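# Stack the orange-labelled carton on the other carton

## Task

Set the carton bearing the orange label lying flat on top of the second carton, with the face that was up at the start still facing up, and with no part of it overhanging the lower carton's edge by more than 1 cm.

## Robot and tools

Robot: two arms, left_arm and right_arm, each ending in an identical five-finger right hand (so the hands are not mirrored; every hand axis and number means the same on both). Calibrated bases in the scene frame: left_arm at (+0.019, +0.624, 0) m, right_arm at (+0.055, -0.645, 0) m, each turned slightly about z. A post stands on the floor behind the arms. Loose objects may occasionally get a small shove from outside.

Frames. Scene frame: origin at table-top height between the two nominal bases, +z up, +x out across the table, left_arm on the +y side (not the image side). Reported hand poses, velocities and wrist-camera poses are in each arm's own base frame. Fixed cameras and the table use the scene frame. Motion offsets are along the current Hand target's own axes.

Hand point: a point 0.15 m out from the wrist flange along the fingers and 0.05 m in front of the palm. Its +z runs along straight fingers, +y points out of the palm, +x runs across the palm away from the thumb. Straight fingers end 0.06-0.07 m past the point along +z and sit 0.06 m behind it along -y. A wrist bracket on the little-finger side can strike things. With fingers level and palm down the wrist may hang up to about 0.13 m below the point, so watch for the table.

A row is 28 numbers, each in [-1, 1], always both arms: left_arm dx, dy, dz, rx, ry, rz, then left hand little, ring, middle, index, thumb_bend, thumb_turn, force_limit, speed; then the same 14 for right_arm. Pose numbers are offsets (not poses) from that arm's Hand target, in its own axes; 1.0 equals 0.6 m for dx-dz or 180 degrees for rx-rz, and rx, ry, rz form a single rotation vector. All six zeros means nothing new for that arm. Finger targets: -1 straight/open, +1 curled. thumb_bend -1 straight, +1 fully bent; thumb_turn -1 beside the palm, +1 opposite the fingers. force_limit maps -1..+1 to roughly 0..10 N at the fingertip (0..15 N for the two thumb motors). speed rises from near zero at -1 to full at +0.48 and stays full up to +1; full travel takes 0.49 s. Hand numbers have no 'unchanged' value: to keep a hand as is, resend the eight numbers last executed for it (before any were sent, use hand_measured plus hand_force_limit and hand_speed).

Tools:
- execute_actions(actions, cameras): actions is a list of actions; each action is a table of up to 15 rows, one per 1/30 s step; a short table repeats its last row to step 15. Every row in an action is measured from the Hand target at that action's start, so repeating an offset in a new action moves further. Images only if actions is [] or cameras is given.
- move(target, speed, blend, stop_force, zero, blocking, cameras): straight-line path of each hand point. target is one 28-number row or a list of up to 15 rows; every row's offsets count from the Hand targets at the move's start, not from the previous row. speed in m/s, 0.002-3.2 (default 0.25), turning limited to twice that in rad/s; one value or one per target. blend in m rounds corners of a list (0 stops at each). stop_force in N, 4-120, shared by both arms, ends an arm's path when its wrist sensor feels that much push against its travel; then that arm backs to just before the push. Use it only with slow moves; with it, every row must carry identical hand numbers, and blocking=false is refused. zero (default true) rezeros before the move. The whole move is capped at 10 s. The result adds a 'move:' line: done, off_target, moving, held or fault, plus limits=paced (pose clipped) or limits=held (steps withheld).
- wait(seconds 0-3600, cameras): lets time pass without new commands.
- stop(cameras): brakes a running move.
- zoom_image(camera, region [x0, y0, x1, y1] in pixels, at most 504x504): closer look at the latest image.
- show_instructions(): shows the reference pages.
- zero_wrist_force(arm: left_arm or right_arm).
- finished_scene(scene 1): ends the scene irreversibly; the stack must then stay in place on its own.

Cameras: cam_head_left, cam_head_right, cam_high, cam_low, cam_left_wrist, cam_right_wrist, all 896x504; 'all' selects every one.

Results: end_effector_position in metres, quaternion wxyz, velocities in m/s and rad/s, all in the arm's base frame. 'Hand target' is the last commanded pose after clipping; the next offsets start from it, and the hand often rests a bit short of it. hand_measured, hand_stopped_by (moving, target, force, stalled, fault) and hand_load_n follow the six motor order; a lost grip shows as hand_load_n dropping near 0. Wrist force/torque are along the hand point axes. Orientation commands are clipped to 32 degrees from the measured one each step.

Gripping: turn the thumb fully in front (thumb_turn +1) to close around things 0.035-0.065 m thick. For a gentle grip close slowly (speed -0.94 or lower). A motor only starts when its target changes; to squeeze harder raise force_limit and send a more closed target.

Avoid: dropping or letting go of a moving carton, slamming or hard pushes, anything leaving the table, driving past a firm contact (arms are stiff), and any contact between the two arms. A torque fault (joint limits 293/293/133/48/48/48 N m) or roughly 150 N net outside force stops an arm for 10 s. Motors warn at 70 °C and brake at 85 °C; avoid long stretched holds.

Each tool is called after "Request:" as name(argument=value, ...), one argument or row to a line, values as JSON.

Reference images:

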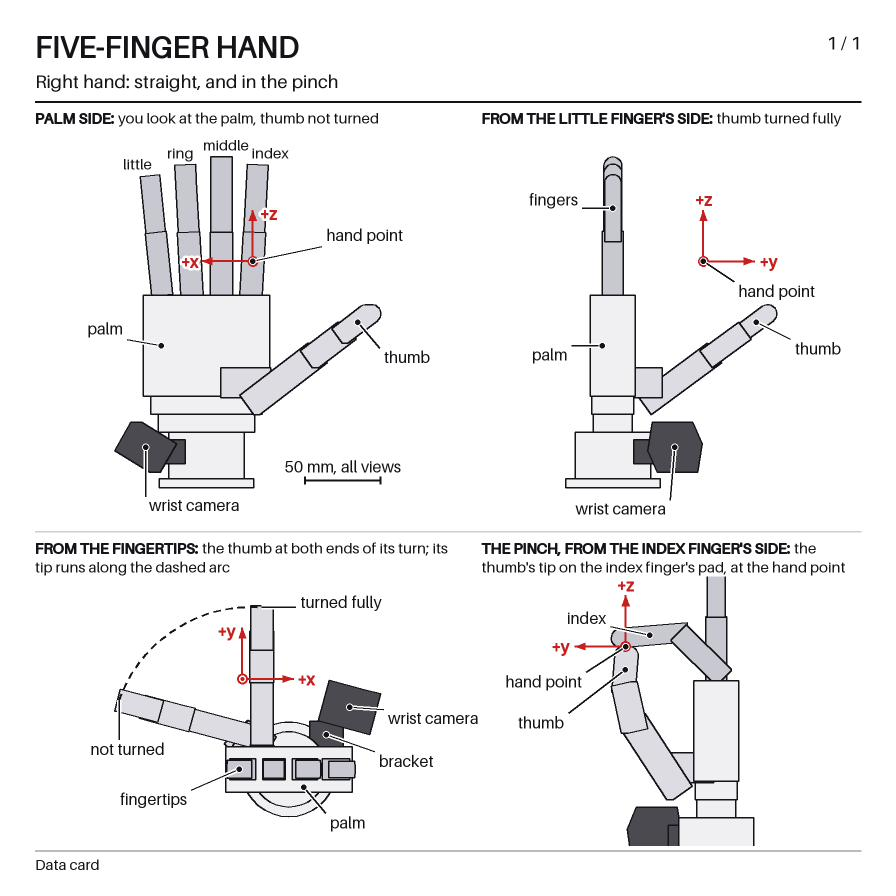

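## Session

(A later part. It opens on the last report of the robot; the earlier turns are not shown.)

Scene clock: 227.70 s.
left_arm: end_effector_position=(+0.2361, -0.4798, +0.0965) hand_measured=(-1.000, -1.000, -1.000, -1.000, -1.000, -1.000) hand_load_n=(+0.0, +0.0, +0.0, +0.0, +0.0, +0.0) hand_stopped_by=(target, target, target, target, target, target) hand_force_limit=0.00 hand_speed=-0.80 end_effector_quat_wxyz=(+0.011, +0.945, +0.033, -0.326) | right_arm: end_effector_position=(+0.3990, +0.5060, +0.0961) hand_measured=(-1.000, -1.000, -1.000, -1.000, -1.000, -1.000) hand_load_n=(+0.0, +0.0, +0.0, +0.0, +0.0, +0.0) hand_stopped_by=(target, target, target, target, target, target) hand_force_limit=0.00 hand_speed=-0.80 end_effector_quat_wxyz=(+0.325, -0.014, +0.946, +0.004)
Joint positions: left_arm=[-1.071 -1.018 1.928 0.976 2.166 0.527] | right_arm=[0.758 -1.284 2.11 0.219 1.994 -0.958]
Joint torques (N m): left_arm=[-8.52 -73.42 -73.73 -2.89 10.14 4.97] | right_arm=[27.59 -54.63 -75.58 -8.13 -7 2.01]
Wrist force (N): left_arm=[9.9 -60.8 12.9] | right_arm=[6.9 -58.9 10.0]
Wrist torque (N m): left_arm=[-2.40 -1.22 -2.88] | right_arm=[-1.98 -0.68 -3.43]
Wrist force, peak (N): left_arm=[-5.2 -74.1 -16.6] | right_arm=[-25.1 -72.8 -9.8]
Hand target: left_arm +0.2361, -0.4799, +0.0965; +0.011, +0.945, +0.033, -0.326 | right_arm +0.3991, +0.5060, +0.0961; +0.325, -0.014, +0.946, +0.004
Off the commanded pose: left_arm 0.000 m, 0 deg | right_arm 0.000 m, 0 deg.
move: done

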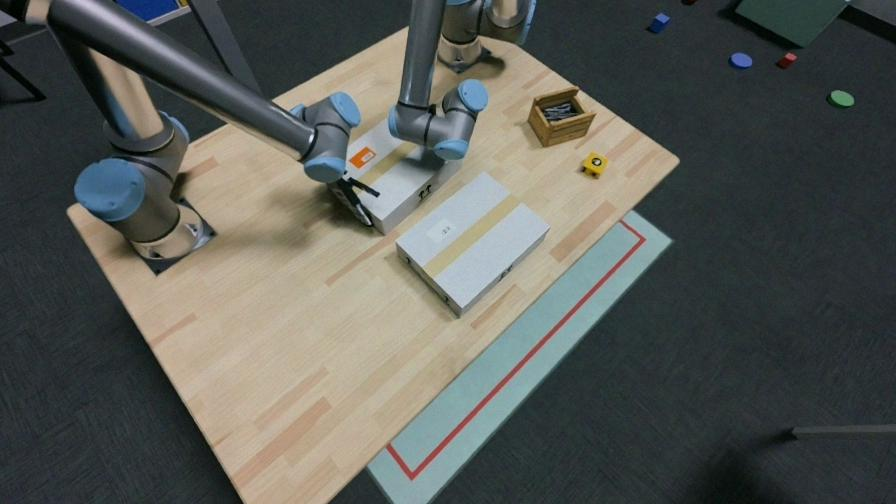

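Request:
move(
  target=[-0.0103,0,-0.0131,0,0,0,-1,-1,-1,-1,-1,-1,0,-0.8,-0.0103,0,-0.0131,0,0,0,-1,-1,-1,-1,-1,-1,0,-0.8],
  speed=0.015,
  cameras=["cam_high"],
)

Request:
zoom_image(
  camera="cam_high",
  region=[310, 140, 410, 250],
)

Scene clock: 232.07 s.
left_arm: end_effector_position=(+0.2361, -0.4799, +0.1066) hand_measured=(-1.000, -1.000, -1.000, -1.000, -1.000, -1.000) hand_load_n=(+0.0, +0.0, +0.0, +0.0, +0.0, +0.0) hand_stopped_by=(target, target, target, target, target, target) hand_force_limit=0.00 hand_speed=-0.80 end_effector_quat_wxyz=(+0.011, +0.945, +0.033, -0.326) | right_arm: end_effector_position=(+0.3991, +0.5061, +0.1062) hand_measured=(-1.000, -1.000, -1.000, -1.000, -1.000, -1.000) hand_load_n=(+0.0, +0.0, +0.0, +0.0, +0.0, +0.0) hand_stopped_by=(target, target, target, target, target, target) hand_force_limit=0.00 hand_speed=-0.80 end_effector_quat_wxyz=(+0.325, -0.014, +0.946, +0.004)
Joint positions: left_arm=[-1.071 -1.031 1.926 0.992 2.166 0.527] | right_arm=[0.758 -1.298 2.104 0.238 1.994 -0.958]
Joint torques (N m): left_arm=[-17.14 -65.57 -73.99 -4.62 10.77 2.08] | right_arm=[25.07 -50.94 -72.36 -10.52 -11.03 1.33]
Wrist force (N): left_arm=[10.0 -65.9 13.1] | right_arm=[6.9 -64.7 10.3]
Wrist torque (N m): left_arm=[-2.57 -1.21 -3.15] | right_arm=[-2.28 -0.73 -3.74]
Wrist force, peak (N): left_arm=[10.0 -65.9 13.1] | right_arm=[6.9 -65.1 10.0]
Hand target: left_arm +0.2361, -0.4799, +0.1065; +0.011, +0.945, +0.033, -0.326 | right_arm +0.3991, +0.5061, +0.1061; +0.325, -0.014, +0.946, +0.004
Off the commanded pose: left_arm 0.000 m, 0 deg | right_arm 0.000 m, 0 deg.
move: done

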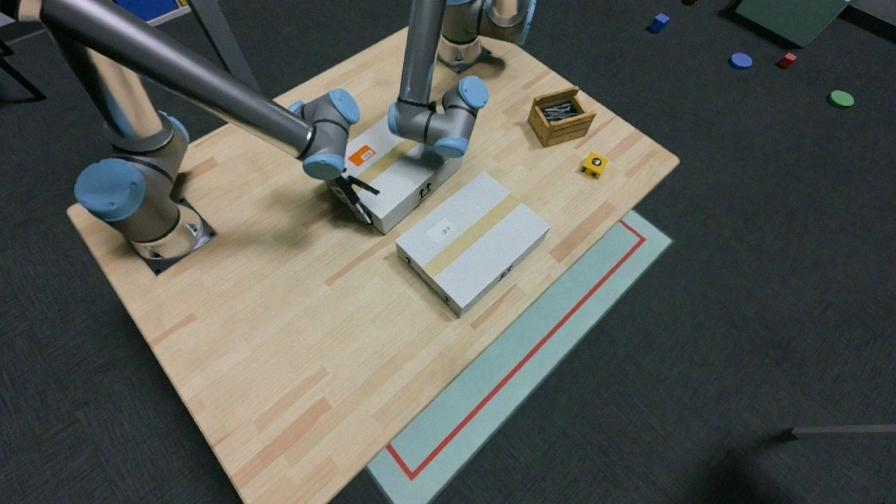

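Scaled by 4.582 from the camera's image (finer frame: 1280x720).

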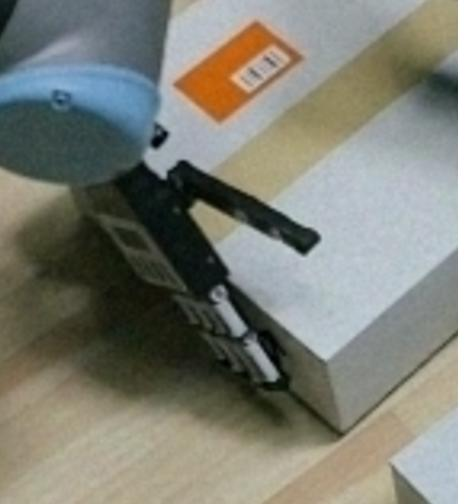

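Request:
move(
  target=[0,0.02,0,0,0,0,-1,-1,-1,-1,-1,-1,0,-0.8,0,0.02,0,0,0,0,-1,-1,-1,-1,-1,-1,0,-0.8],
  speed=0.002,
  stop_force=76,
  zero=false,
)

Request:
move(
  target=[-0.0308,0,-0.0394,0,0,0,-1,-1,-1,-1,-1,-1,0,-0.8,-0.0308,0,-0.0394,0,0,0,-1,-1,-1,-1,-1,-1,0,-0.8],
  speed=0.02,
)

Scene clock: 241.40 s.
left_arm: end_effector_position=(+0.2360, -0.4800, +0.1063) hand_measured=(-1.000, -1.000, -1.000, -1.000, -1.000, -1.000) hand_load_n=(+0.0, +0.0, +0.0, +0.0, +0.0, +0.0) hand_stopped_by=(target, target, target, target, target, target) hand_force_limit=0.00 hand_speed=-0.80 end_effector_quat_wxyz=(+0.011, +0.945, +0.033, -0.326) | right_arm: end_effector_position=(+0.3990, +0.5063, +0.1060) hand_measured=(-1.000, -1.000, -1.000, -1.000, -1.000, -1.000) hand_load_n=(+0.0, +0.0, +0.0, +0.0, +0.0, +0.0) hand_stopped_by=(target, target, target, target, target, target) hand_force_limit=0.00 hand_speed=-0.80 end_effector_quat_wxyz=(+0.325, -0.014, +0.946, +0.004)
Joint positions: left_arm=[-1.071 -1.031 1.926 0.992 2.166 0.526] | right_arm=[0.759 -1.297 2.104 0.239 1.994 -0.958]
Joint torques (N m): left_arm=[-13.77 -81.21 -58.39 -6.75 10.78 4.15] | right_arm=[15.91 -70.26 -66.71 -13.07 -15.84 1.08]
Wrist force (N): left_arm=[9.8 -77.8 12.6] | right_arm=[7.6 -76.3 10.8]
Wrist torque (N m): left_arm=[-3.00 -1.21 -3.77] | right_arm=[-2.55 -0.84 -4.36]
Wrist force, peak (N): left_arm=[10.4 -80.3 12.0] | right_arm=[8.0 -79.0 10.4]
Hand target: left_arm +0.2360, -0.4800, +0.1064; +0.011, +0.945, +0.033, -0.326 (not the last commanded pose) | right_arm +0.3990, +0.5063, +0.1060; +0.325, -0.014, +0.946, +0.004 (not the last commanded pose)
Off the commanded pose: left_arm 0.012 m, 0 deg | right_arm 0.012 m, 0 deg.
move: contact (left_arm, right_arm)

Scene clock: 243.17 s.
left_arm: end_effector_position=(+0.2361, -0.4801, +0.1365) hand_measured=(-1.000, -1.000, -1.000, -1.000, -1.000, -1.000) hand_load_n=(+0.0, +0.0, +0.0, +0.0, +0.0, +0.0) hand_stopped_by=(target, target, target, target, target, target) hand_force_limit=0.00 hand_speed=-0.80 end_effector_quat_wxyz=(+0.011, +0.945, +0.033, -0.326) | right_arm: end_effector_position=(+0.3991, +0.5063, +0.1361) hand_measured=(-1.000, -1.000, -1.000, -1.000, -1.000, -1.000) hand_load_n=(+0.0, +0.0, +0.0, +0.0, +0.0, +0.0) hand_stopped_by=(target, target, target, target, target, target) hand_force_limit=0.00 hand_speed=-0.80 end_effector_quat_wxyz=(+0.325, -0.014, +0.946, +0.004)
Joint positions: left_arm=[-1.071 -1.071 1.917 1.041 2.166 0.526] | right_arm=[0.759 -1.337 2.084 0.298 1.995 -0.958]
Joint torques (N m): left_arm=[-11.92 -60.83 -84.34 -8.41 10.69 5.21] | right_arm=[33.79 -46.16 -78.51 -13.94 -12.56 3.62]
Wrist force (N): left_arm=[10.8 -84.0 13.4] | right_arm=[7.1 -82.8 10.8]
Wrist torque (N m): left_arm=[-3.10 -1.34 -4.07] | right_arm=[-2.89 -0.84 -4.68]
Wrist force, peak (N): left_arm=[9.7 -84.6 12.5] | right_arm=[7.0 -82.9 10.2]
Hand target: left_arm +0.2361, -0.4800, +0.1364; +0.011, +0.945, +0.033, -0.326 | right_arm +0.3991, +0.5063, +0.1360; +0.325, -0.014, +0.946, +0.004
Off the commanded pose: left_arm 0.000 m, 0 deg | right_arm 0.000 m, 0 deg.
move: done

Request:
move(
  target=[-0.0462,-0.0003,-0.0591,0,0,0,-1,-1,-1,-1,-1,-1,0,-0.8,-0.0462,-0.0003,-0.0591,0,0,0,-1,-1,-1,-1,-1,-1,0,-0.8],
  speed=0.03,
)

Request:
move(
  target=[-0.0462,-0.0003,-0.0591,0,0,0,-1,-1,-1,-1,-1,-1,0,-0.8,-0.0462,-0.0003,-0.0591,0,0,0,-1,-1,-1,-1,-1,-1,0,-0.8],
  speed=0.03,
  cameras=["all"],
)

Scene clock: 249.80 s.
left_arm: end_effector_position=(+0.2361, -0.4799, +0.1815) hand_measured=(-1.000, -1.000, -1.000, -1.000, -1.000, -1.000) hand_load_n=(+0.0, +0.0, +0.0, +0.0, +0.0, +0.0) hand_stopped_by=(target, target, target, target, target, target) hand_force_limit=0.00 hand_speed=-0.80 end_effector_quat_wxyz=(+0.011, +0.945, +0.033, -0.326) | right_arm: end_effector_position=(+0.3992, +0.5063, +0.1812) hand_measured=(-1.000, -1.000, -1.000, -1.000, -1.000, -1.000) hand_load_n=(+0.0, +0.0, +0.0, +0.0, +0.0, +0.0) hand_stopped_by=(target, target, target, target, target, target) hand_force_limit=0.00 hand_speed=-0.80 end_effector_quat_wxyz=(+0.325, -0.014, +0.946, +0.004)
Joint positions: left_arm=[-1.071 -1.128 1.899 1.115 2.166 0.527] | right_arm=[0.758 -1.391 2.051 0.385 1.994 -0.958]
Joint torques (N m): left_arm=[-13.81 -55.09 -81.11 -9.55 11.44 5.76] | right_arm=[17.23 -40.85 -74.11 -14.59 -17.49 1.16]
Wrist force (N): left_arm=[10.8 -87.5 11.9] | right_arm=[8.0 -85.8 11.1]
Wrist torque (N m): left_arm=[-3.22 -1.27 -4.35] | right_arm=[-2.89 -0.86 -4.91]
Wrist force, peak (N): left_arm=[10.8 -87.5 11.9] | right_arm=[7.0 -86.1 10.2]
Hand target: left_arm +0.2361, -0.4799, +0.1814; +0.011, +0.945, +0.033, -0.326 | right_arm +0.3991, +0.5063, +0.1810; +0.325, -0.014, +0.946, +0.004
Off the commanded pose: left_arm 0.000 m, 0 deg | right_arm 0.000 m, 0 deg.
move: done

Scene clock: 251.57 s.
left_arm: end_effector_position=(+0.2362, -0.4798, +0.2266) hand_measured=(-1.000, -1.000, -1.000, -1.000, -1.000, -1.000) hand_load_n=(+0.0, +0.0, +0.0, +0.0, +0.0, +0.0) hand_stopped_by=(target, target, target, target, target, target) hand_force_limit=0.00 hand_speed=-0.80 end_effector_quat_wxyz=(+0.011, +0.945, +0.033, -0.326) | right_arm: end_effector_position=(+0.3992, +0.5062, +0.2262) hand_measured=(-1.000, -1.000, -1.000, -1.000, -1.000, -1.000) hand_load_n=(+0.0, +0.0, +0.0, +0.0, -0.5, +0.0) hand_stopped_by=(target, target, target, target, target, target) hand_force_limit=0.00 hand_speed=-0.80 end_effector_quat_wxyz=(+0.325, -0.014, +0.946, +0.004)
Joint positions: left_arm=[-1.071 -1.179 1.875 1.191 2.166 0.527] | right_arm=[0.758 -1.438 2.011 0.472 1.994 -0.958]
Joint torques (N m): left_arm=[-14.11 -51.31 -80.3 -9.94 11.44 5.35] | right_arm=[19.81 -37.73 -75.37 -15.01 -18.35 1.3]
Wrist force (N): left_arm=[10.6 -90.4 11.6] | right_arm=[7.4 -88.9 11.2]
Wrist torque (N m): left_arm=[-3.25 -1.24 -4.63] | right_arm=[-3.04 -0.75 -5.07]
Wrist force, peak (N): left_arm=[10.6 -90.4 11.6] | right_arm=[7.4 -88.9 11.2]
Hand target: left_arm +0.2362, -0.4798, +0.2264; +0.011, +0.945, +0.033, -0.326 | right_arm +0.3992, +0.5062, +0.2260; +0.325, -0.014, +0.946, +0.004
Off the commanded pose: left_arm 0.000 m, 0 deg | right_arm 0.000 m, 0 deg.
move: done
cam_left_wrist: T_world_to_cam=[[0.26373, -0.94704, -0.18322, -0.47458], [-0.2685, -0.25451, 0.92905, -0.27637], [-0.92647, -0.19582, -0.3214, 0.3158]] pos_world=[0.34353, -0.45795, 0.27131]
cam_right_wrist: T_world_to_cam=[[-0.24734, 0.95854, -0.14152, -0.35737], [0.30003, 0.21464, 0.92947, -0.44703], [0.92131, 0.18744, -0.34068, -0.26805]] pos_world=[0.29269, 0.48874, 0.2736]

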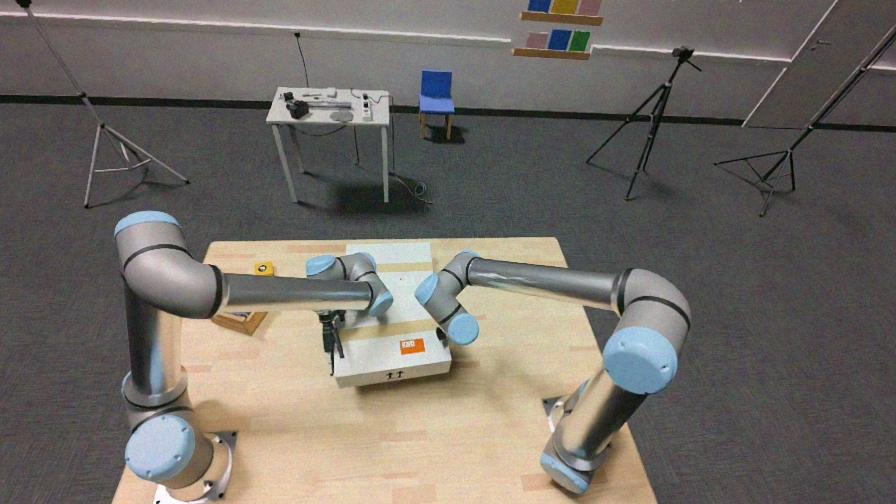

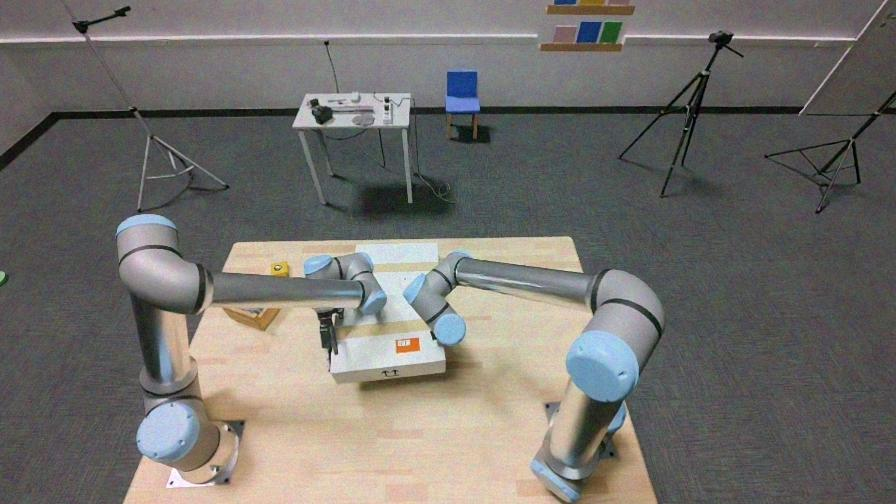

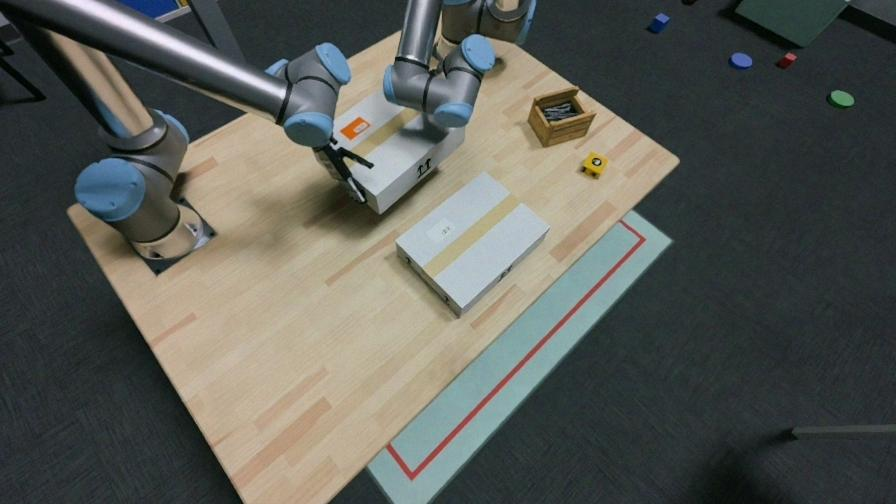

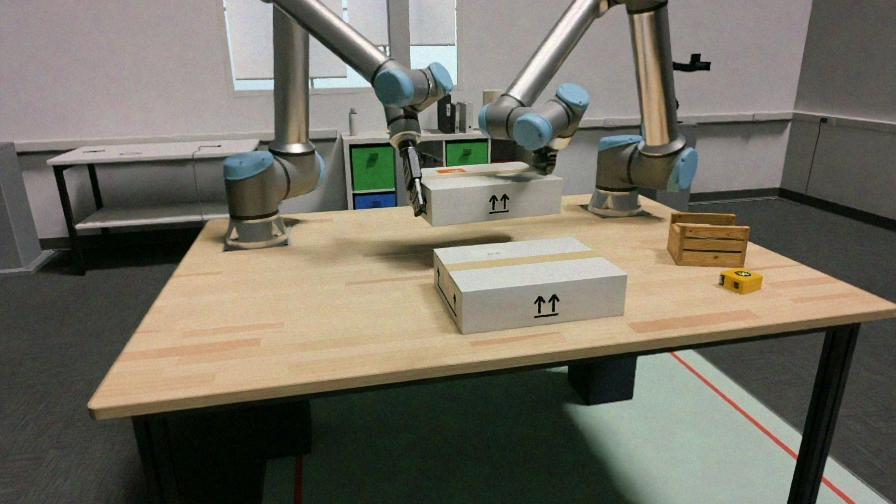

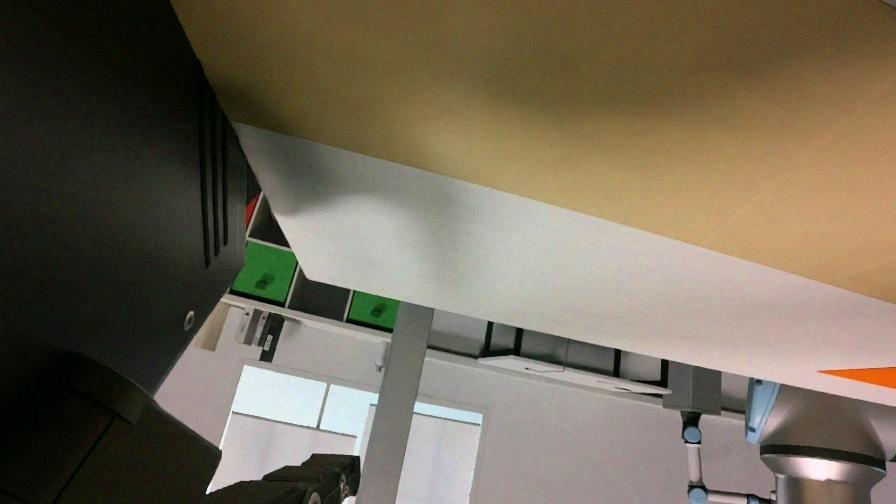

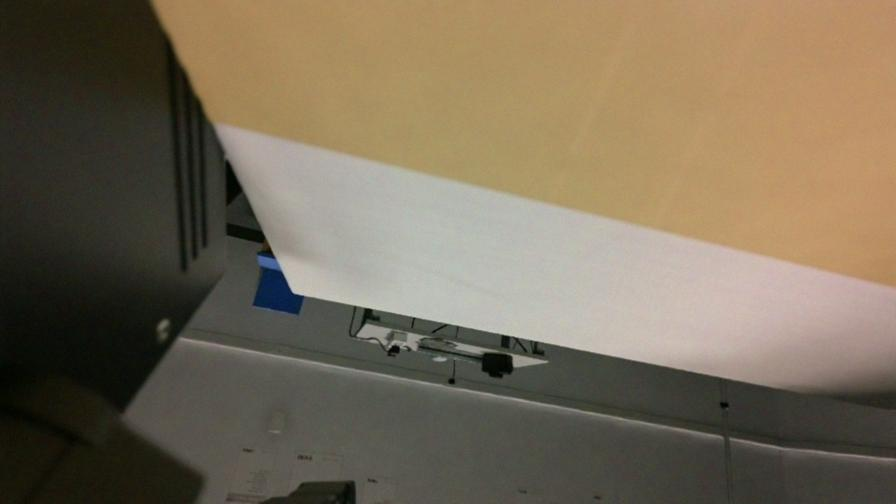

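Request:
move(
  target=[0.00464,-0.00300,-0.00362,0.00496,0,0.00635,-1,-1,-1,-1,-1,-1,0,-0.8,0.00464,-0.00300,-0.00362,0.00496,0,0.00635,-1,-1,-1,-1,-1,-1,0,-0.8],
  speed=0.02,
)

Scene clock: 264.10 s.
left_arm: end_effector_position=(+0.2396, -0.4777, +0.2264) hand_measured=(-1.000, -1.000, -1.000, -1.000, -1.000, -1.000) hand_load_n=(+0.0, +0.0, +0.0, +0.0, +0.0, +0.0) hand_stopped_by=(target, target, target, target, target, target) hand_force_limit=0.00 hand_speed=-0.80 end_effector_quat_wxyz=(+0.007, +0.945, +0.021, -0.326) | right_arm: end_effector_position=(+0.3956, +0.5043, +0.2260) hand_measured=(-1.000, -1.000, -1.000, -1.000, -1.000, -1.000) hand_load_n=(+0.0, +0.0, +0.0, +0.0, +0.0, +0.0) hand_stopped_by=(target, target, target, target, target, target) hand_force_limit=0.00 hand_speed=-0.80 end_effector_quat_wxyz=(+0.325, -0.002, +0.946, -0.001)
Joint positions: left_arm=[-1.065 -1.17 1.866 1.21 2.156 0.563] | right_arm=[0.77 -1.435 2.011 0.484 2.013 -0.922]
Joint torques (N m): left_arm=[-25.36 -64.3 -75.54 -6.3 12.32 -2.01] | right_arm=[15.82 -45.97 -86.49 -11.79 -15.19 0.76]
Wrist force (N): left_arm=[10.4 -77.2 12.3] | right_arm=[7.3 -76.1 10.9]
Wrist torque (N m): left_arm=[-2.94 -1.24 -4.05] | right_arm=[-2.67 -0.72 -4.33]
Wrist force, peak (N): left_arm=[10.6 -92.8 12.9] | right_arm=[7.0 -91.1 11.0]
Hand target: left_arm +0.2396, -0.4777, +0.2264; +0.007, +0.945, +0.021, -0.326 | right_arm +0.3957, +0.5043, +0.2260; +0.325, -0.002, +0.946, +0.000
Off the commanded pose: left_arm 0.000 m, 0 deg | right_arm 0.000 m, 0 deg.
move: done

Request:
move(
  target=[0.00464,-0.00272,-0.00362,0.00496,0,0.00635,-1,-1,-1,-1,-1,-1,0,-0.8,0.00464,-0.00272,-0.00362,0.00496,0,0.00635,-1,-1,-1,-1,-1,-1,0,-0.8],
  speed=0.02,
)

Request:
move(
  target=[0.00464,-0.00275,-0.00362,0.00496,0,0.00635,-1,-1,-1,-1,-1,-1,0,-0.8,0.00464,-0.00275,-0.00362,0.00496,0,0.00635,-1,-1,-1,-1,-1,-1,0,-0.8],
  speed=0.02,
)

Scene clock: 270.57 s.
left_arm: end_effector_position=(+0.2431, -0.4759, +0.2264) hand_measured=(-1.000, -1.000, -1.000, -1.000, -1.000, -1.000) hand_load_n=(+0.0, +0.0, +0.0, +0.0, +0.0, +0.0) hand_stopped_by=(target, target, target, target, target, target) hand_force_limit=0.00 hand_speed=-0.80 end_effector_quat_wxyz=(+0.003, +0.945, +0.009, -0.326) | right_arm: end_effector_position=(+0.3921, +0.5026, +0.2260) hand_measured=(-1.000, -1.000, -1.000, -1.000, -1.000, -1.000) hand_load_n=(+0.0, +0.0, +0.0, +0.0, +0.0, +0.0) hand_stopped_by=(target, target, target, target, target, target) hand_force_limit=0.00 hand_speed=-0.80 end_effector_quat_wxyz=(+0.325, +0.010, +0.946, -0.005)
Joint positions: left_arm=[-1.06 -1.161 1.857 1.23 2.145 0.597] | right_arm=[0.783 -1.43 2.009 0.498 2.031 -0.885]
Joint torques (N m): left_arm=[-25.25 -65.17 -74.42 -5.93 12.94 -1.69] | right_arm=[15.68 -46.41 -87.11 -12.08 -14.25 -0.02]
Wrist force (N): left_arm=[10.1 -75.4 13.0] | right_arm=[6.8 -74.1 10.7]
Wrist torque (N m): left_arm=[-2.88 -1.24 -3.95] | right_arm=[-2.55 -0.68 -4.17]
Wrist force, peak (N): left_arm=[10.2 -78.6 12.4] | right_arm=[7.0 -76.9 11.3]
Hand target: left_arm +0.2430, -0.4759, +0.2264; +0.003, +0.945, +0.009, -0.326 | right_arm +0.3922, +0.5026, +0.2260; +0.325, +0.010, +0.946, -0.005
Off the commanded pose: left_arm 0.000 m, 0 deg | right_arm 0.000 m, 0 deg.
move: done

Scene clock: 271.47 s.
left_arm: end_effector_position=(+0.2466, -0.4742, +0.2264) hand_measured=(-1.000, -1.000, -1.000, -1.000, -1.000, -1.000) hand_load_n=(+0.0, +0.0, +0.0, +0.0, +0.0, +0.0) hand_stopped_by=(target, target, target, target, target, target) hand_force_limit=0.00 hand_speed=-0.80 end_effector_quat_wxyz=(-0.001, +0.945, -0.003, -0.326) | right_arm: end_effector_position=(+0.3886, +0.5010, +0.2260) hand_measured=(-1.000, -1.000, -1.000, -1.000, -1.000, -1.000) hand_load_n=(+0.0, +0.0, +0.0, -0.5, +0.0, +0.0) hand_stopped_by=(target, target, target, target, target, target) hand_force_limit=0.00 hand_speed=-0.80 end_effector_quat_wxyz=(+0.325, +0.022, +0.945, -0.009)
Joint positions: left_arm=[-1.054 -1.152 1.848 1.248 2.135 0.631] | right_arm=[0.796 -1.426 2.007 0.512 2.049 -0.848]
Joint torques (N m): left_arm=[-23.72 -65.4 -71.88 -4.88 13.44 -1.5] | right_arm=[12.25 -48.73 -87.26 -12.3 -13.17 0.93]
Wrist force (N): left_arm=[10.2 -73.9 12.5] | right_arm=[6.9 -73.0 11.1]
Wrist torque (N m): left_arm=[-2.82 -1.20 -3.90] | right_arm=[-2.63 -0.70 -4.11]
Wrist force, peak (N): left_arm=[10.4 -76.6 12.0] | right_arm=[6.7 -75.0 11.8]
Hand target: left_arm +0.2465, -0.4742, +0.2264; -0.001, +0.945, -0.002, -0.326 | right_arm +0.3886, +0.5011, +0.2260; +0.325, +0.022, +0.945, -0.009
Off the commanded pose: left_arm 0.000 m, 0 deg | right_arm 0.000 m, 0 deg.
move: done

Request:
move(
  target=[0.0525,0.0011,-0.0411,0,0,0,-1,-1,-1,-1,-1,-1,0,-0.8,-0.0525,-0.0008,0.0411,0,0,0,-1,-1,-1,-1,-1,-1,0,-0.8],
  speed=0.03,
)

Scene clock: 277.93 s.
left_arm: end_effector_position=(+0.2867, -0.4751, +0.2264) hand_measured=(-1.000, -1.000, -1.000, -1.000, -1.000, -1.000) hand_load_n=(+0.0, +0.0, +0.0, +0.0, +0.0, +0.0) hand_stopped_by=(target, target, target, target, target, target) hand_force_limit=0.00 hand_speed=-0.80 end_effector_quat_wxyz=(-0.001, +0.945, -0.003, -0.326) | right_arm: end_effector_position=(+0.4287, +0.4988, +0.2259) hand_measured=(-1.000, -1.000, -1.000, -1.000, -1.000, -1.000) hand_load_n=(+0.0, +0.0, +0.0, +0.0, +0.0, +0.0) hand_stopped_by=(target, target, target, target, target, target) hand_force_limit=0.00 hand_speed=-0.80 end_effector_quat_wxyz=(+0.325, +0.022, +0.945, -0.009)
Joint positions: left_arm=[-0.997 -1.109 1.787 1.298 2.113 0.693] | right_arm=[0.733 -1.406 1.978 0.493 2.019 -0.91]
Joint torques (N m): left_arm=[-41.69 -77.59 -59.15 -5.61 15.55 -0.14] | right_arm=[35.3 -60.76 -73.13 -11.59 -12.56 4.65]
Wrist force (N): left_arm=[10.3 -84.6 13.6] | right_arm=[6.4 -83.1 10.9]
Wrist torque (N m): left_arm=[-3.13 -1.25 -4.56] | right_arm=[-2.87 -0.67 -4.50]
Wrist force, peak (N): left_arm=[10.3 -84.6 13.6] | right_arm=[6.4 -83.1 10.9]
Hand target: left_arm +0.2865, -0.4751, +0.2263; -0.001, +0.945, -0.002, -0.326 | right_arm +0.4285, +0.4987, +0.2259; +0.325, +0.022, +0.945, -0.009
Off the commanded pose: left_arm 0.000 m, 0 deg | right_arm 0.000 m, 0 deg.
move: done

Request:
move(
  target=[0.0656,0.00107,-0.0513,0,0,0,-1,-1,-1,-1,-1,-1,0,-0.8,-0.0656,-0.00127,0.0513,0,0,0,-1,-1,-1,-1,-1,-1,0,-0.8],
  speed=0.04,
)

Request:
move(
  target=[0.0656,0.00107,-0.0513,0,0,0,-1,-1,-1,-1,-1,-1,0,-0.8,-0.0656,-0.00127,0.0513,0,0,0,-1,-1,-1,-1,-1,-1,0,-0.8],
  speed=0.04,
)

Scene clock: 285.87 s.
left_arm: end_effector_position=(+0.3367, -0.4760, +0.2263) hand_measured=(-1.000, -1.000, -1.000, -1.000, -1.000, -1.000) hand_load_n=(+0.0, +0.0, +0.0, +0.0, +0.0, +0.0) hand_stopped_by=(target, target, target, target, target, target) hand_force_limit=0.00 hand_speed=-0.80 end_effector_quat_wxyz=(-0.001, +0.945, -0.003, -0.326) | right_arm: end_effector_position=(+0.4786, +0.4957, +0.2259) hand_measured=(-1.000, -1.000, -1.000, -1.000, -1.000, -1.000) hand_load_n=(+0.0, +0.0, +0.0, +0.0, +0.0, +0.0) hand_stopped_by=(target, target, target, target, target, target) hand_force_limit=0.00 hand_speed=-0.80 end_effector_quat_wxyz=(+0.325, +0.022, +0.945, -0.009)
Joint positions: left_arm=[-0.933 -1.054 1.707 1.359 2.086 0.761] | right_arm=[0.662 -1.376 1.935 0.478 1.984 -0.977]
Joint torques (N m): left_arm=[-47.49 -82.15 -56.2 -5.64 15.99 -1.44] | right_arm=[40.34 -61.59 -68.86 -10.62 -12.09 5.21]
Wrist force (N): left_arm=[10.3 -81.0 13.4] | right_arm=[6.8 -79.8 10.6]
Wrist torque (N m): left_arm=[-3.11 -1.29 -4.32] | right_arm=[-2.67 -0.67 -4.33]
Wrist force, peak (N): left_arm=[9.9 -84.8 12.7] | right_arm=[6.4 -83.6 10.7]
Hand target: left_arm +0.3365, -0.4760, +0.2263; -0.001, +0.945, -0.002, -0.326 | right_arm +0.4784, +0.4956, +0.2259; +0.325, +0.022, +0.945, -0.009
Off the commanded pose: left_arm 0.000 m, 0 deg | right_arm 0.000 m, 0 deg.
move: done

Scene clock: 287.40 s.
left_arm: end_effector_position=(+0.3866, -0.4769, +0.2262) hand_measured=(-1.000, -1.000, -1.000, -1.000, -1.000, -1.000) hand_load_n=(+0.0, +0.0, +0.0, +0.0, +0.0, +0.0) hand_stopped_by=(target, target, target, target, target, target) hand_force_limit=0.00 hand_speed=-0.80 end_effector_quat_wxyz=(-0.001, +0.945, -0.003, -0.326) | right_arm: end_effector_position=(+0.5284, +0.4926, +0.2258) hand_measured=(-1.000, -1.000, -1.000, -1.000, -1.000, -1.000) hand_load_n=(+0.0, +0.0, +0.0, +0.0, +0.0, +0.0) hand_stopped_by=(target, target, target, target, target, target) hand_force_limit=0.00 hand_speed=-0.80 end_effector_quat_wxyz=(+0.325, +0.022, +0.945, -0.009)
Joint positions: left_arm=[-0.875 -0.998 1.619 1.419 2.061 0.821] | right_arm=[0.6 -1.339 1.884 0.47 1.952 -1.035]
Joint torques (N m): left_arm=[-43.69 -89.28 -53.01 -4.18 16.39 -1.56] | right_arm=[39.61 -67.68 -64.52 -9.88 -11.56 4.61]
Wrist force (N): left_arm=[9.7 -75.5 13.1] | right_arm=[6.7 -74.4 10.5]
Wrist torque (N m): left_arm=[-2.91 -1.21 -4.00] | right_arm=[-2.55 -0.67 -4.03]
Wrist force, peak (N): left_arm=[10.2 -80.1 12.7] | right_arm=[6.8 -79.3 10.7]
Hand target: left_arm +0.3864, -0.4769, +0.2262; -0.001, +0.945, -0.002, -0.326 | right_arm +0.5283, +0.4925, +0.2258; +0.325, +0.022, +0.945, -0.009
Off the commanded pose: left_arm 0.000 m, 0 deg | right_arm 0.000 m, 0 deg.
move: done

Request:
move(
  target=[0.0656,0.00122,-0.0513,0,0,0,-1,-1,-1,-1,-1,-1,0,-0.8,-0.0656,-0.00112,0.0513,0,0,0,-1,-1,-1,-1,-1,-1,0,-0.8],
  speed=0.04,
)

Request:
move(
  target=[0.0656,0.00120,-0.0513,0,0,0,-1,-1,-1,-1,-1,-1,0,-0.8,-0.0656,-0.00114,0.0513,0,0,0,-1,-1,-1,-1,-1,-1,0,-0.8],
  speed=0.04,
  cameras=["all"],
)

Scene clock: 293.47 s.
left_arm: end_effector_position=(+0.4365, -0.4779, +0.2262) hand_measured=(-1.000, -1.000, -1.000, -1.000, -1.000, -1.000) hand_load_n=(+0.0, +0.0, +0.0, +0.0, +0.0, +0.0) hand_stopped_by=(target, target, target, target, target, target) hand_force_limit=0.00 hand_speed=-0.80 end_effector_quat_wxyz=(-0.001, +0.945, -0.003, -0.326) | right_arm: end_effector_position=(+0.5783, +0.4895, +0.2258) hand_measured=(-1.000, -1.000, -1.000, -1.000, -1.000, -1.000) hand_load_n=(-0.5, +0.0, +0.0, +0.0, +0.0, +0.0) hand_stopped_by=(target, target, target, target, target, target) hand_force_limit=0.00 hand_speed=-0.80 end_effector_quat_wxyz=(+0.325, +0.022, +0.945, -0.009)
Joint positions: left_arm=[-0.823 -0.94 1.523 1.48 2.037 0.872] | right_arm=[0.545 -1.297 1.825 0.469 1.923 -1.084]
Joint torques (N m): left_arm=[-50.33 -99.26 -50.18 -3.45 16.7 -0.64] | right_arm=[44.7 -72.78 -61.55 -6.17 -12.86 4.16]
Wrist force (N): left_arm=[10.3 -75.5 13.0] | right_arm=[7.2 -74.0 10.9]
Wrist torque (N m): left_arm=[-2.90 -1.25 -3.96] | right_arm=[-2.54 -0.77 -3.98]
Wrist force, peak (N): left_arm=[10.6 -75.7 12.4] | right_arm=[7.1 -75.0 10.8]
Hand target: left_arm +0.4364, -0.4779, +0.2262; -0.001, +0.945, -0.002, -0.326 | right_arm +0.5782, +0.4895, +0.2258; +0.325, +0.022, +0.945, -0.009
Off the commanded pose: left_arm 0.000 m, 0 deg | right_arm 0.000 m, 0 deg.
move: done

Scene clock: 295.00 s.
left_arm: end_effector_position=(+0.4865, -0.4789, +0.2261) hand_measured=(-1.000, -1.000, -1.000, -1.000, -1.000, -1.000) hand_load_n=(+0.0, +0.0, +0.0, +0.0, +0.0, +0.0) hand_stopped_by=(target, target, target, target, target, target) hand_force_limit=0.00 hand_speed=-0.80 end_effector_quat_wxyz=(-0.001, +0.945, -0.003, -0.326) | right_arm: end_effector_position=(+0.6282, +0.4865, +0.2257) hand_measured=(-1.000, -1.000, -1.000, -1.000, -1.000, -1.000) hand_load_n=(+0.0, +0.0, +0.0, +0.0, +0.0, +0.0) hand_stopped_by=(target, target, target, target, target, target) hand_force_limit=0.00 hand_speed=-0.80 end_effector_quat_wxyz=(+0.325, +0.022, +0.945, -0.009)
Joint positions: left_arm=[-0.777 -0.879 1.419 1.543 2.015 0.918] | right_arm=[0.498 -1.251 1.76 0.474 1.897 -1.126]
Joint torques (N m): left_arm=[-51.67 -99.16 -48.42 -2.72 16.55 -0.58] | right_arm=[47.82 -75.93 -61.42 -6.48 -13.38 4.17]
Wrist force (N): left_arm=[10.0 -74.1 13.3] | right_arm=[7.0 -72.9 10.5]
Wrist torque (N m): left_arm=[-2.86 -1.24 -3.91] | right_arm=[-2.55 -0.71 -3.96]
Wrist force, peak (N): left_arm=[10.3 -75.1 13.0] | right_arm=[7.2 -73.7 10.5]
Hand target: left_arm +0.4864, -0.4789, +0.2261; -0.001, +0.945, -0.002, -0.326 | right_arm +0.6281, +0.4865, +0.2257; +0.325, +0.022, +0.945, -0.009
Off the commanded pose: left_arm 0.000 m, 0 deg | right_arm 0.000 m, 0 deg.
move: done
cam_left_wrist: T_world_to_cam=[[0.19094, -0.96437, -0.18314, -0.51275], [-0.28698, -0.23326, 0.9291, -0.18933], [-0.93871, -0.12484, -0.32129, 0.58765]] pos_world=[0.59521, -0.46527, 0.27081]
cam_right_wrist: T_world_to_cam=[[-0.1739, 0.97453, -0.14162, -0.33572], [0.31542, 0.19135, 0.92946, -0.50936], [0.93288, 0.11697, -0.34066, -0.44846]] pos_world=[0.52064, 0.4771, 0.2731]

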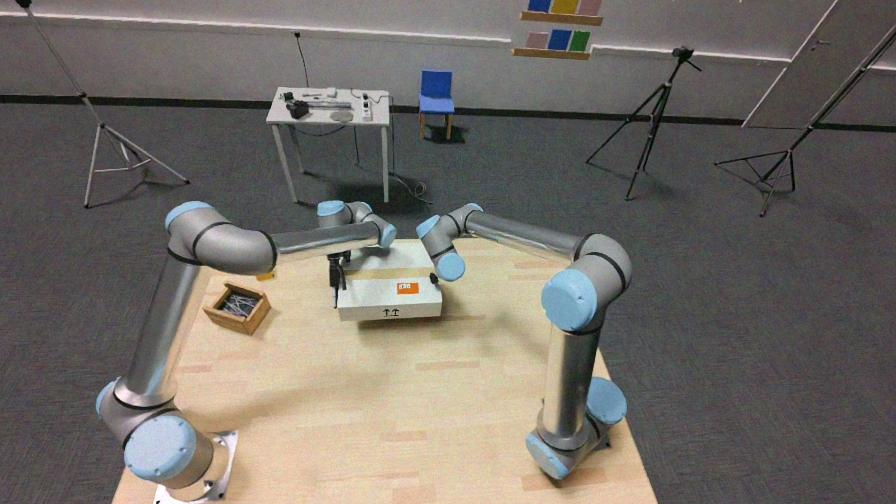

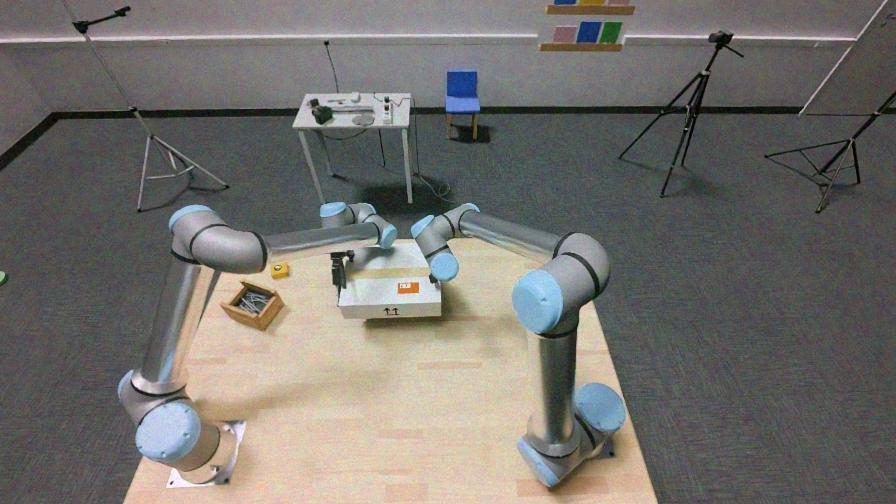

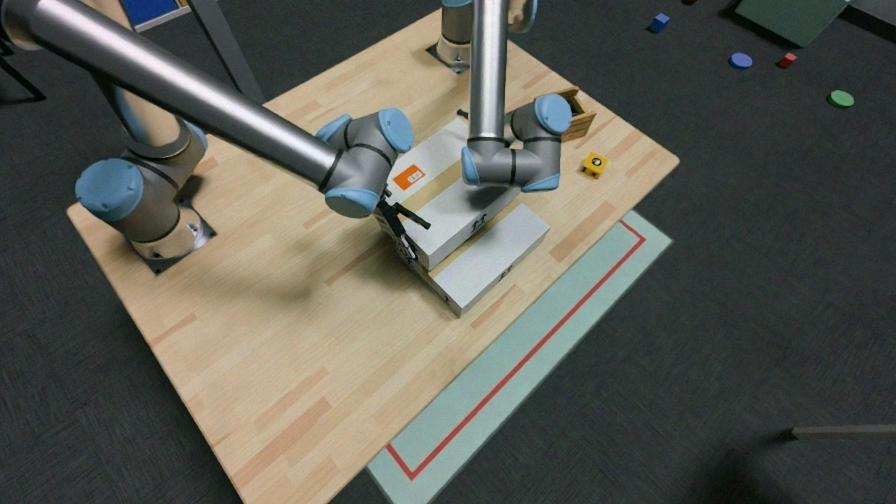

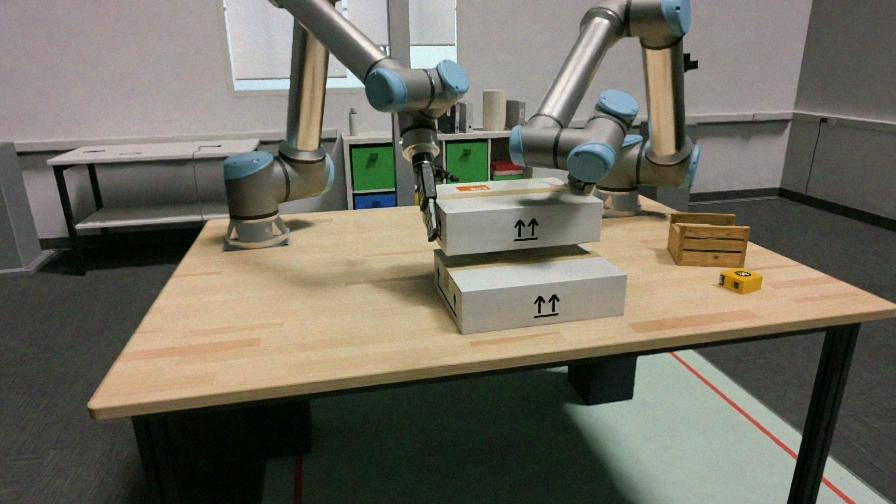

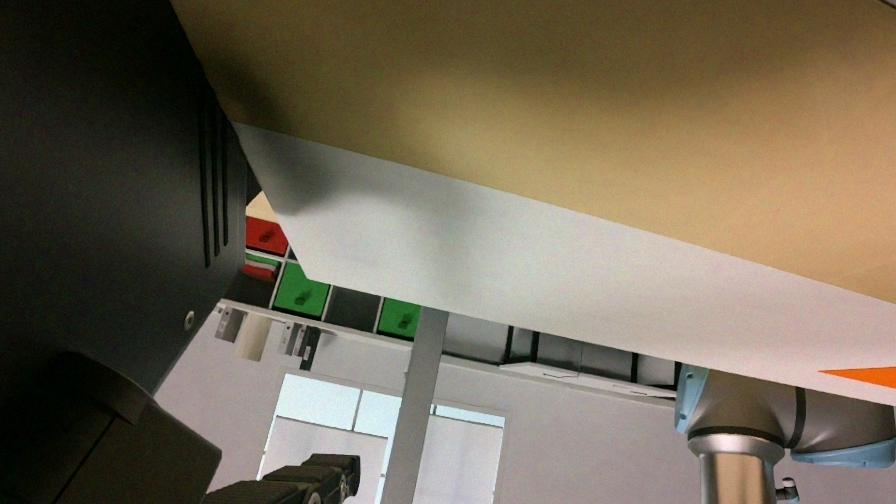

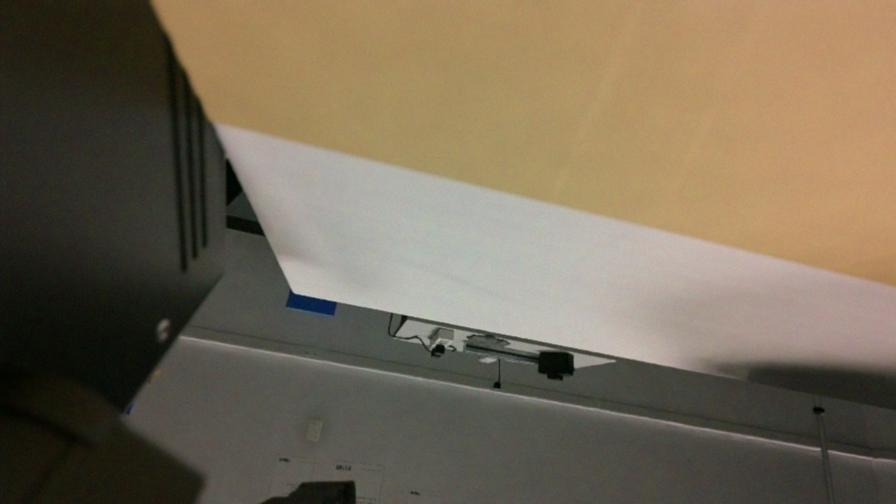

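Request:
zoom_image(
  camera="cam_low",
  region=[410, 170, 640, 340],
)

Request:
zoom_image(
  camera="cam_high",
  region=[370, 190, 490, 330],
)

Request:
zoom_image(
  camera="cam_head_left",
  region=[320, 230, 460, 340],
)

Scaled by 2.191 from the camera's image (finer frame: 1280x720).

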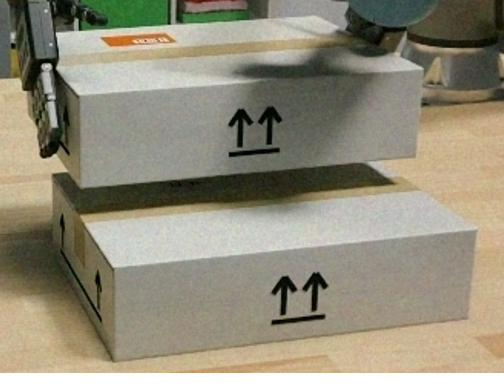

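Scaled by 3.600 from the camera's image (finer frame: 1280x720).

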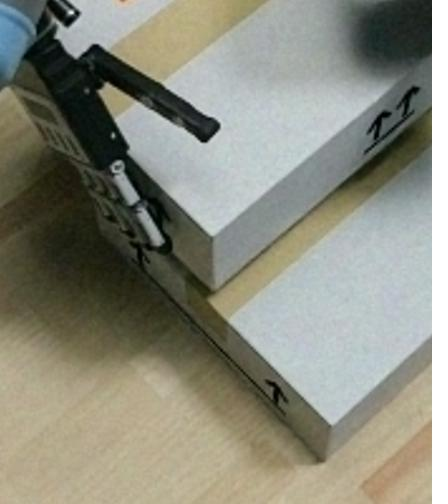

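Scaled by 3.600 from the camera's image (finer frame: 1280x720).

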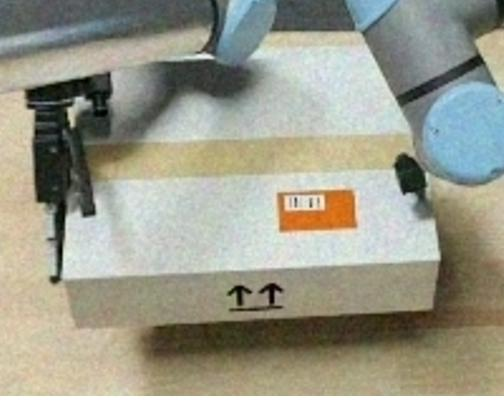

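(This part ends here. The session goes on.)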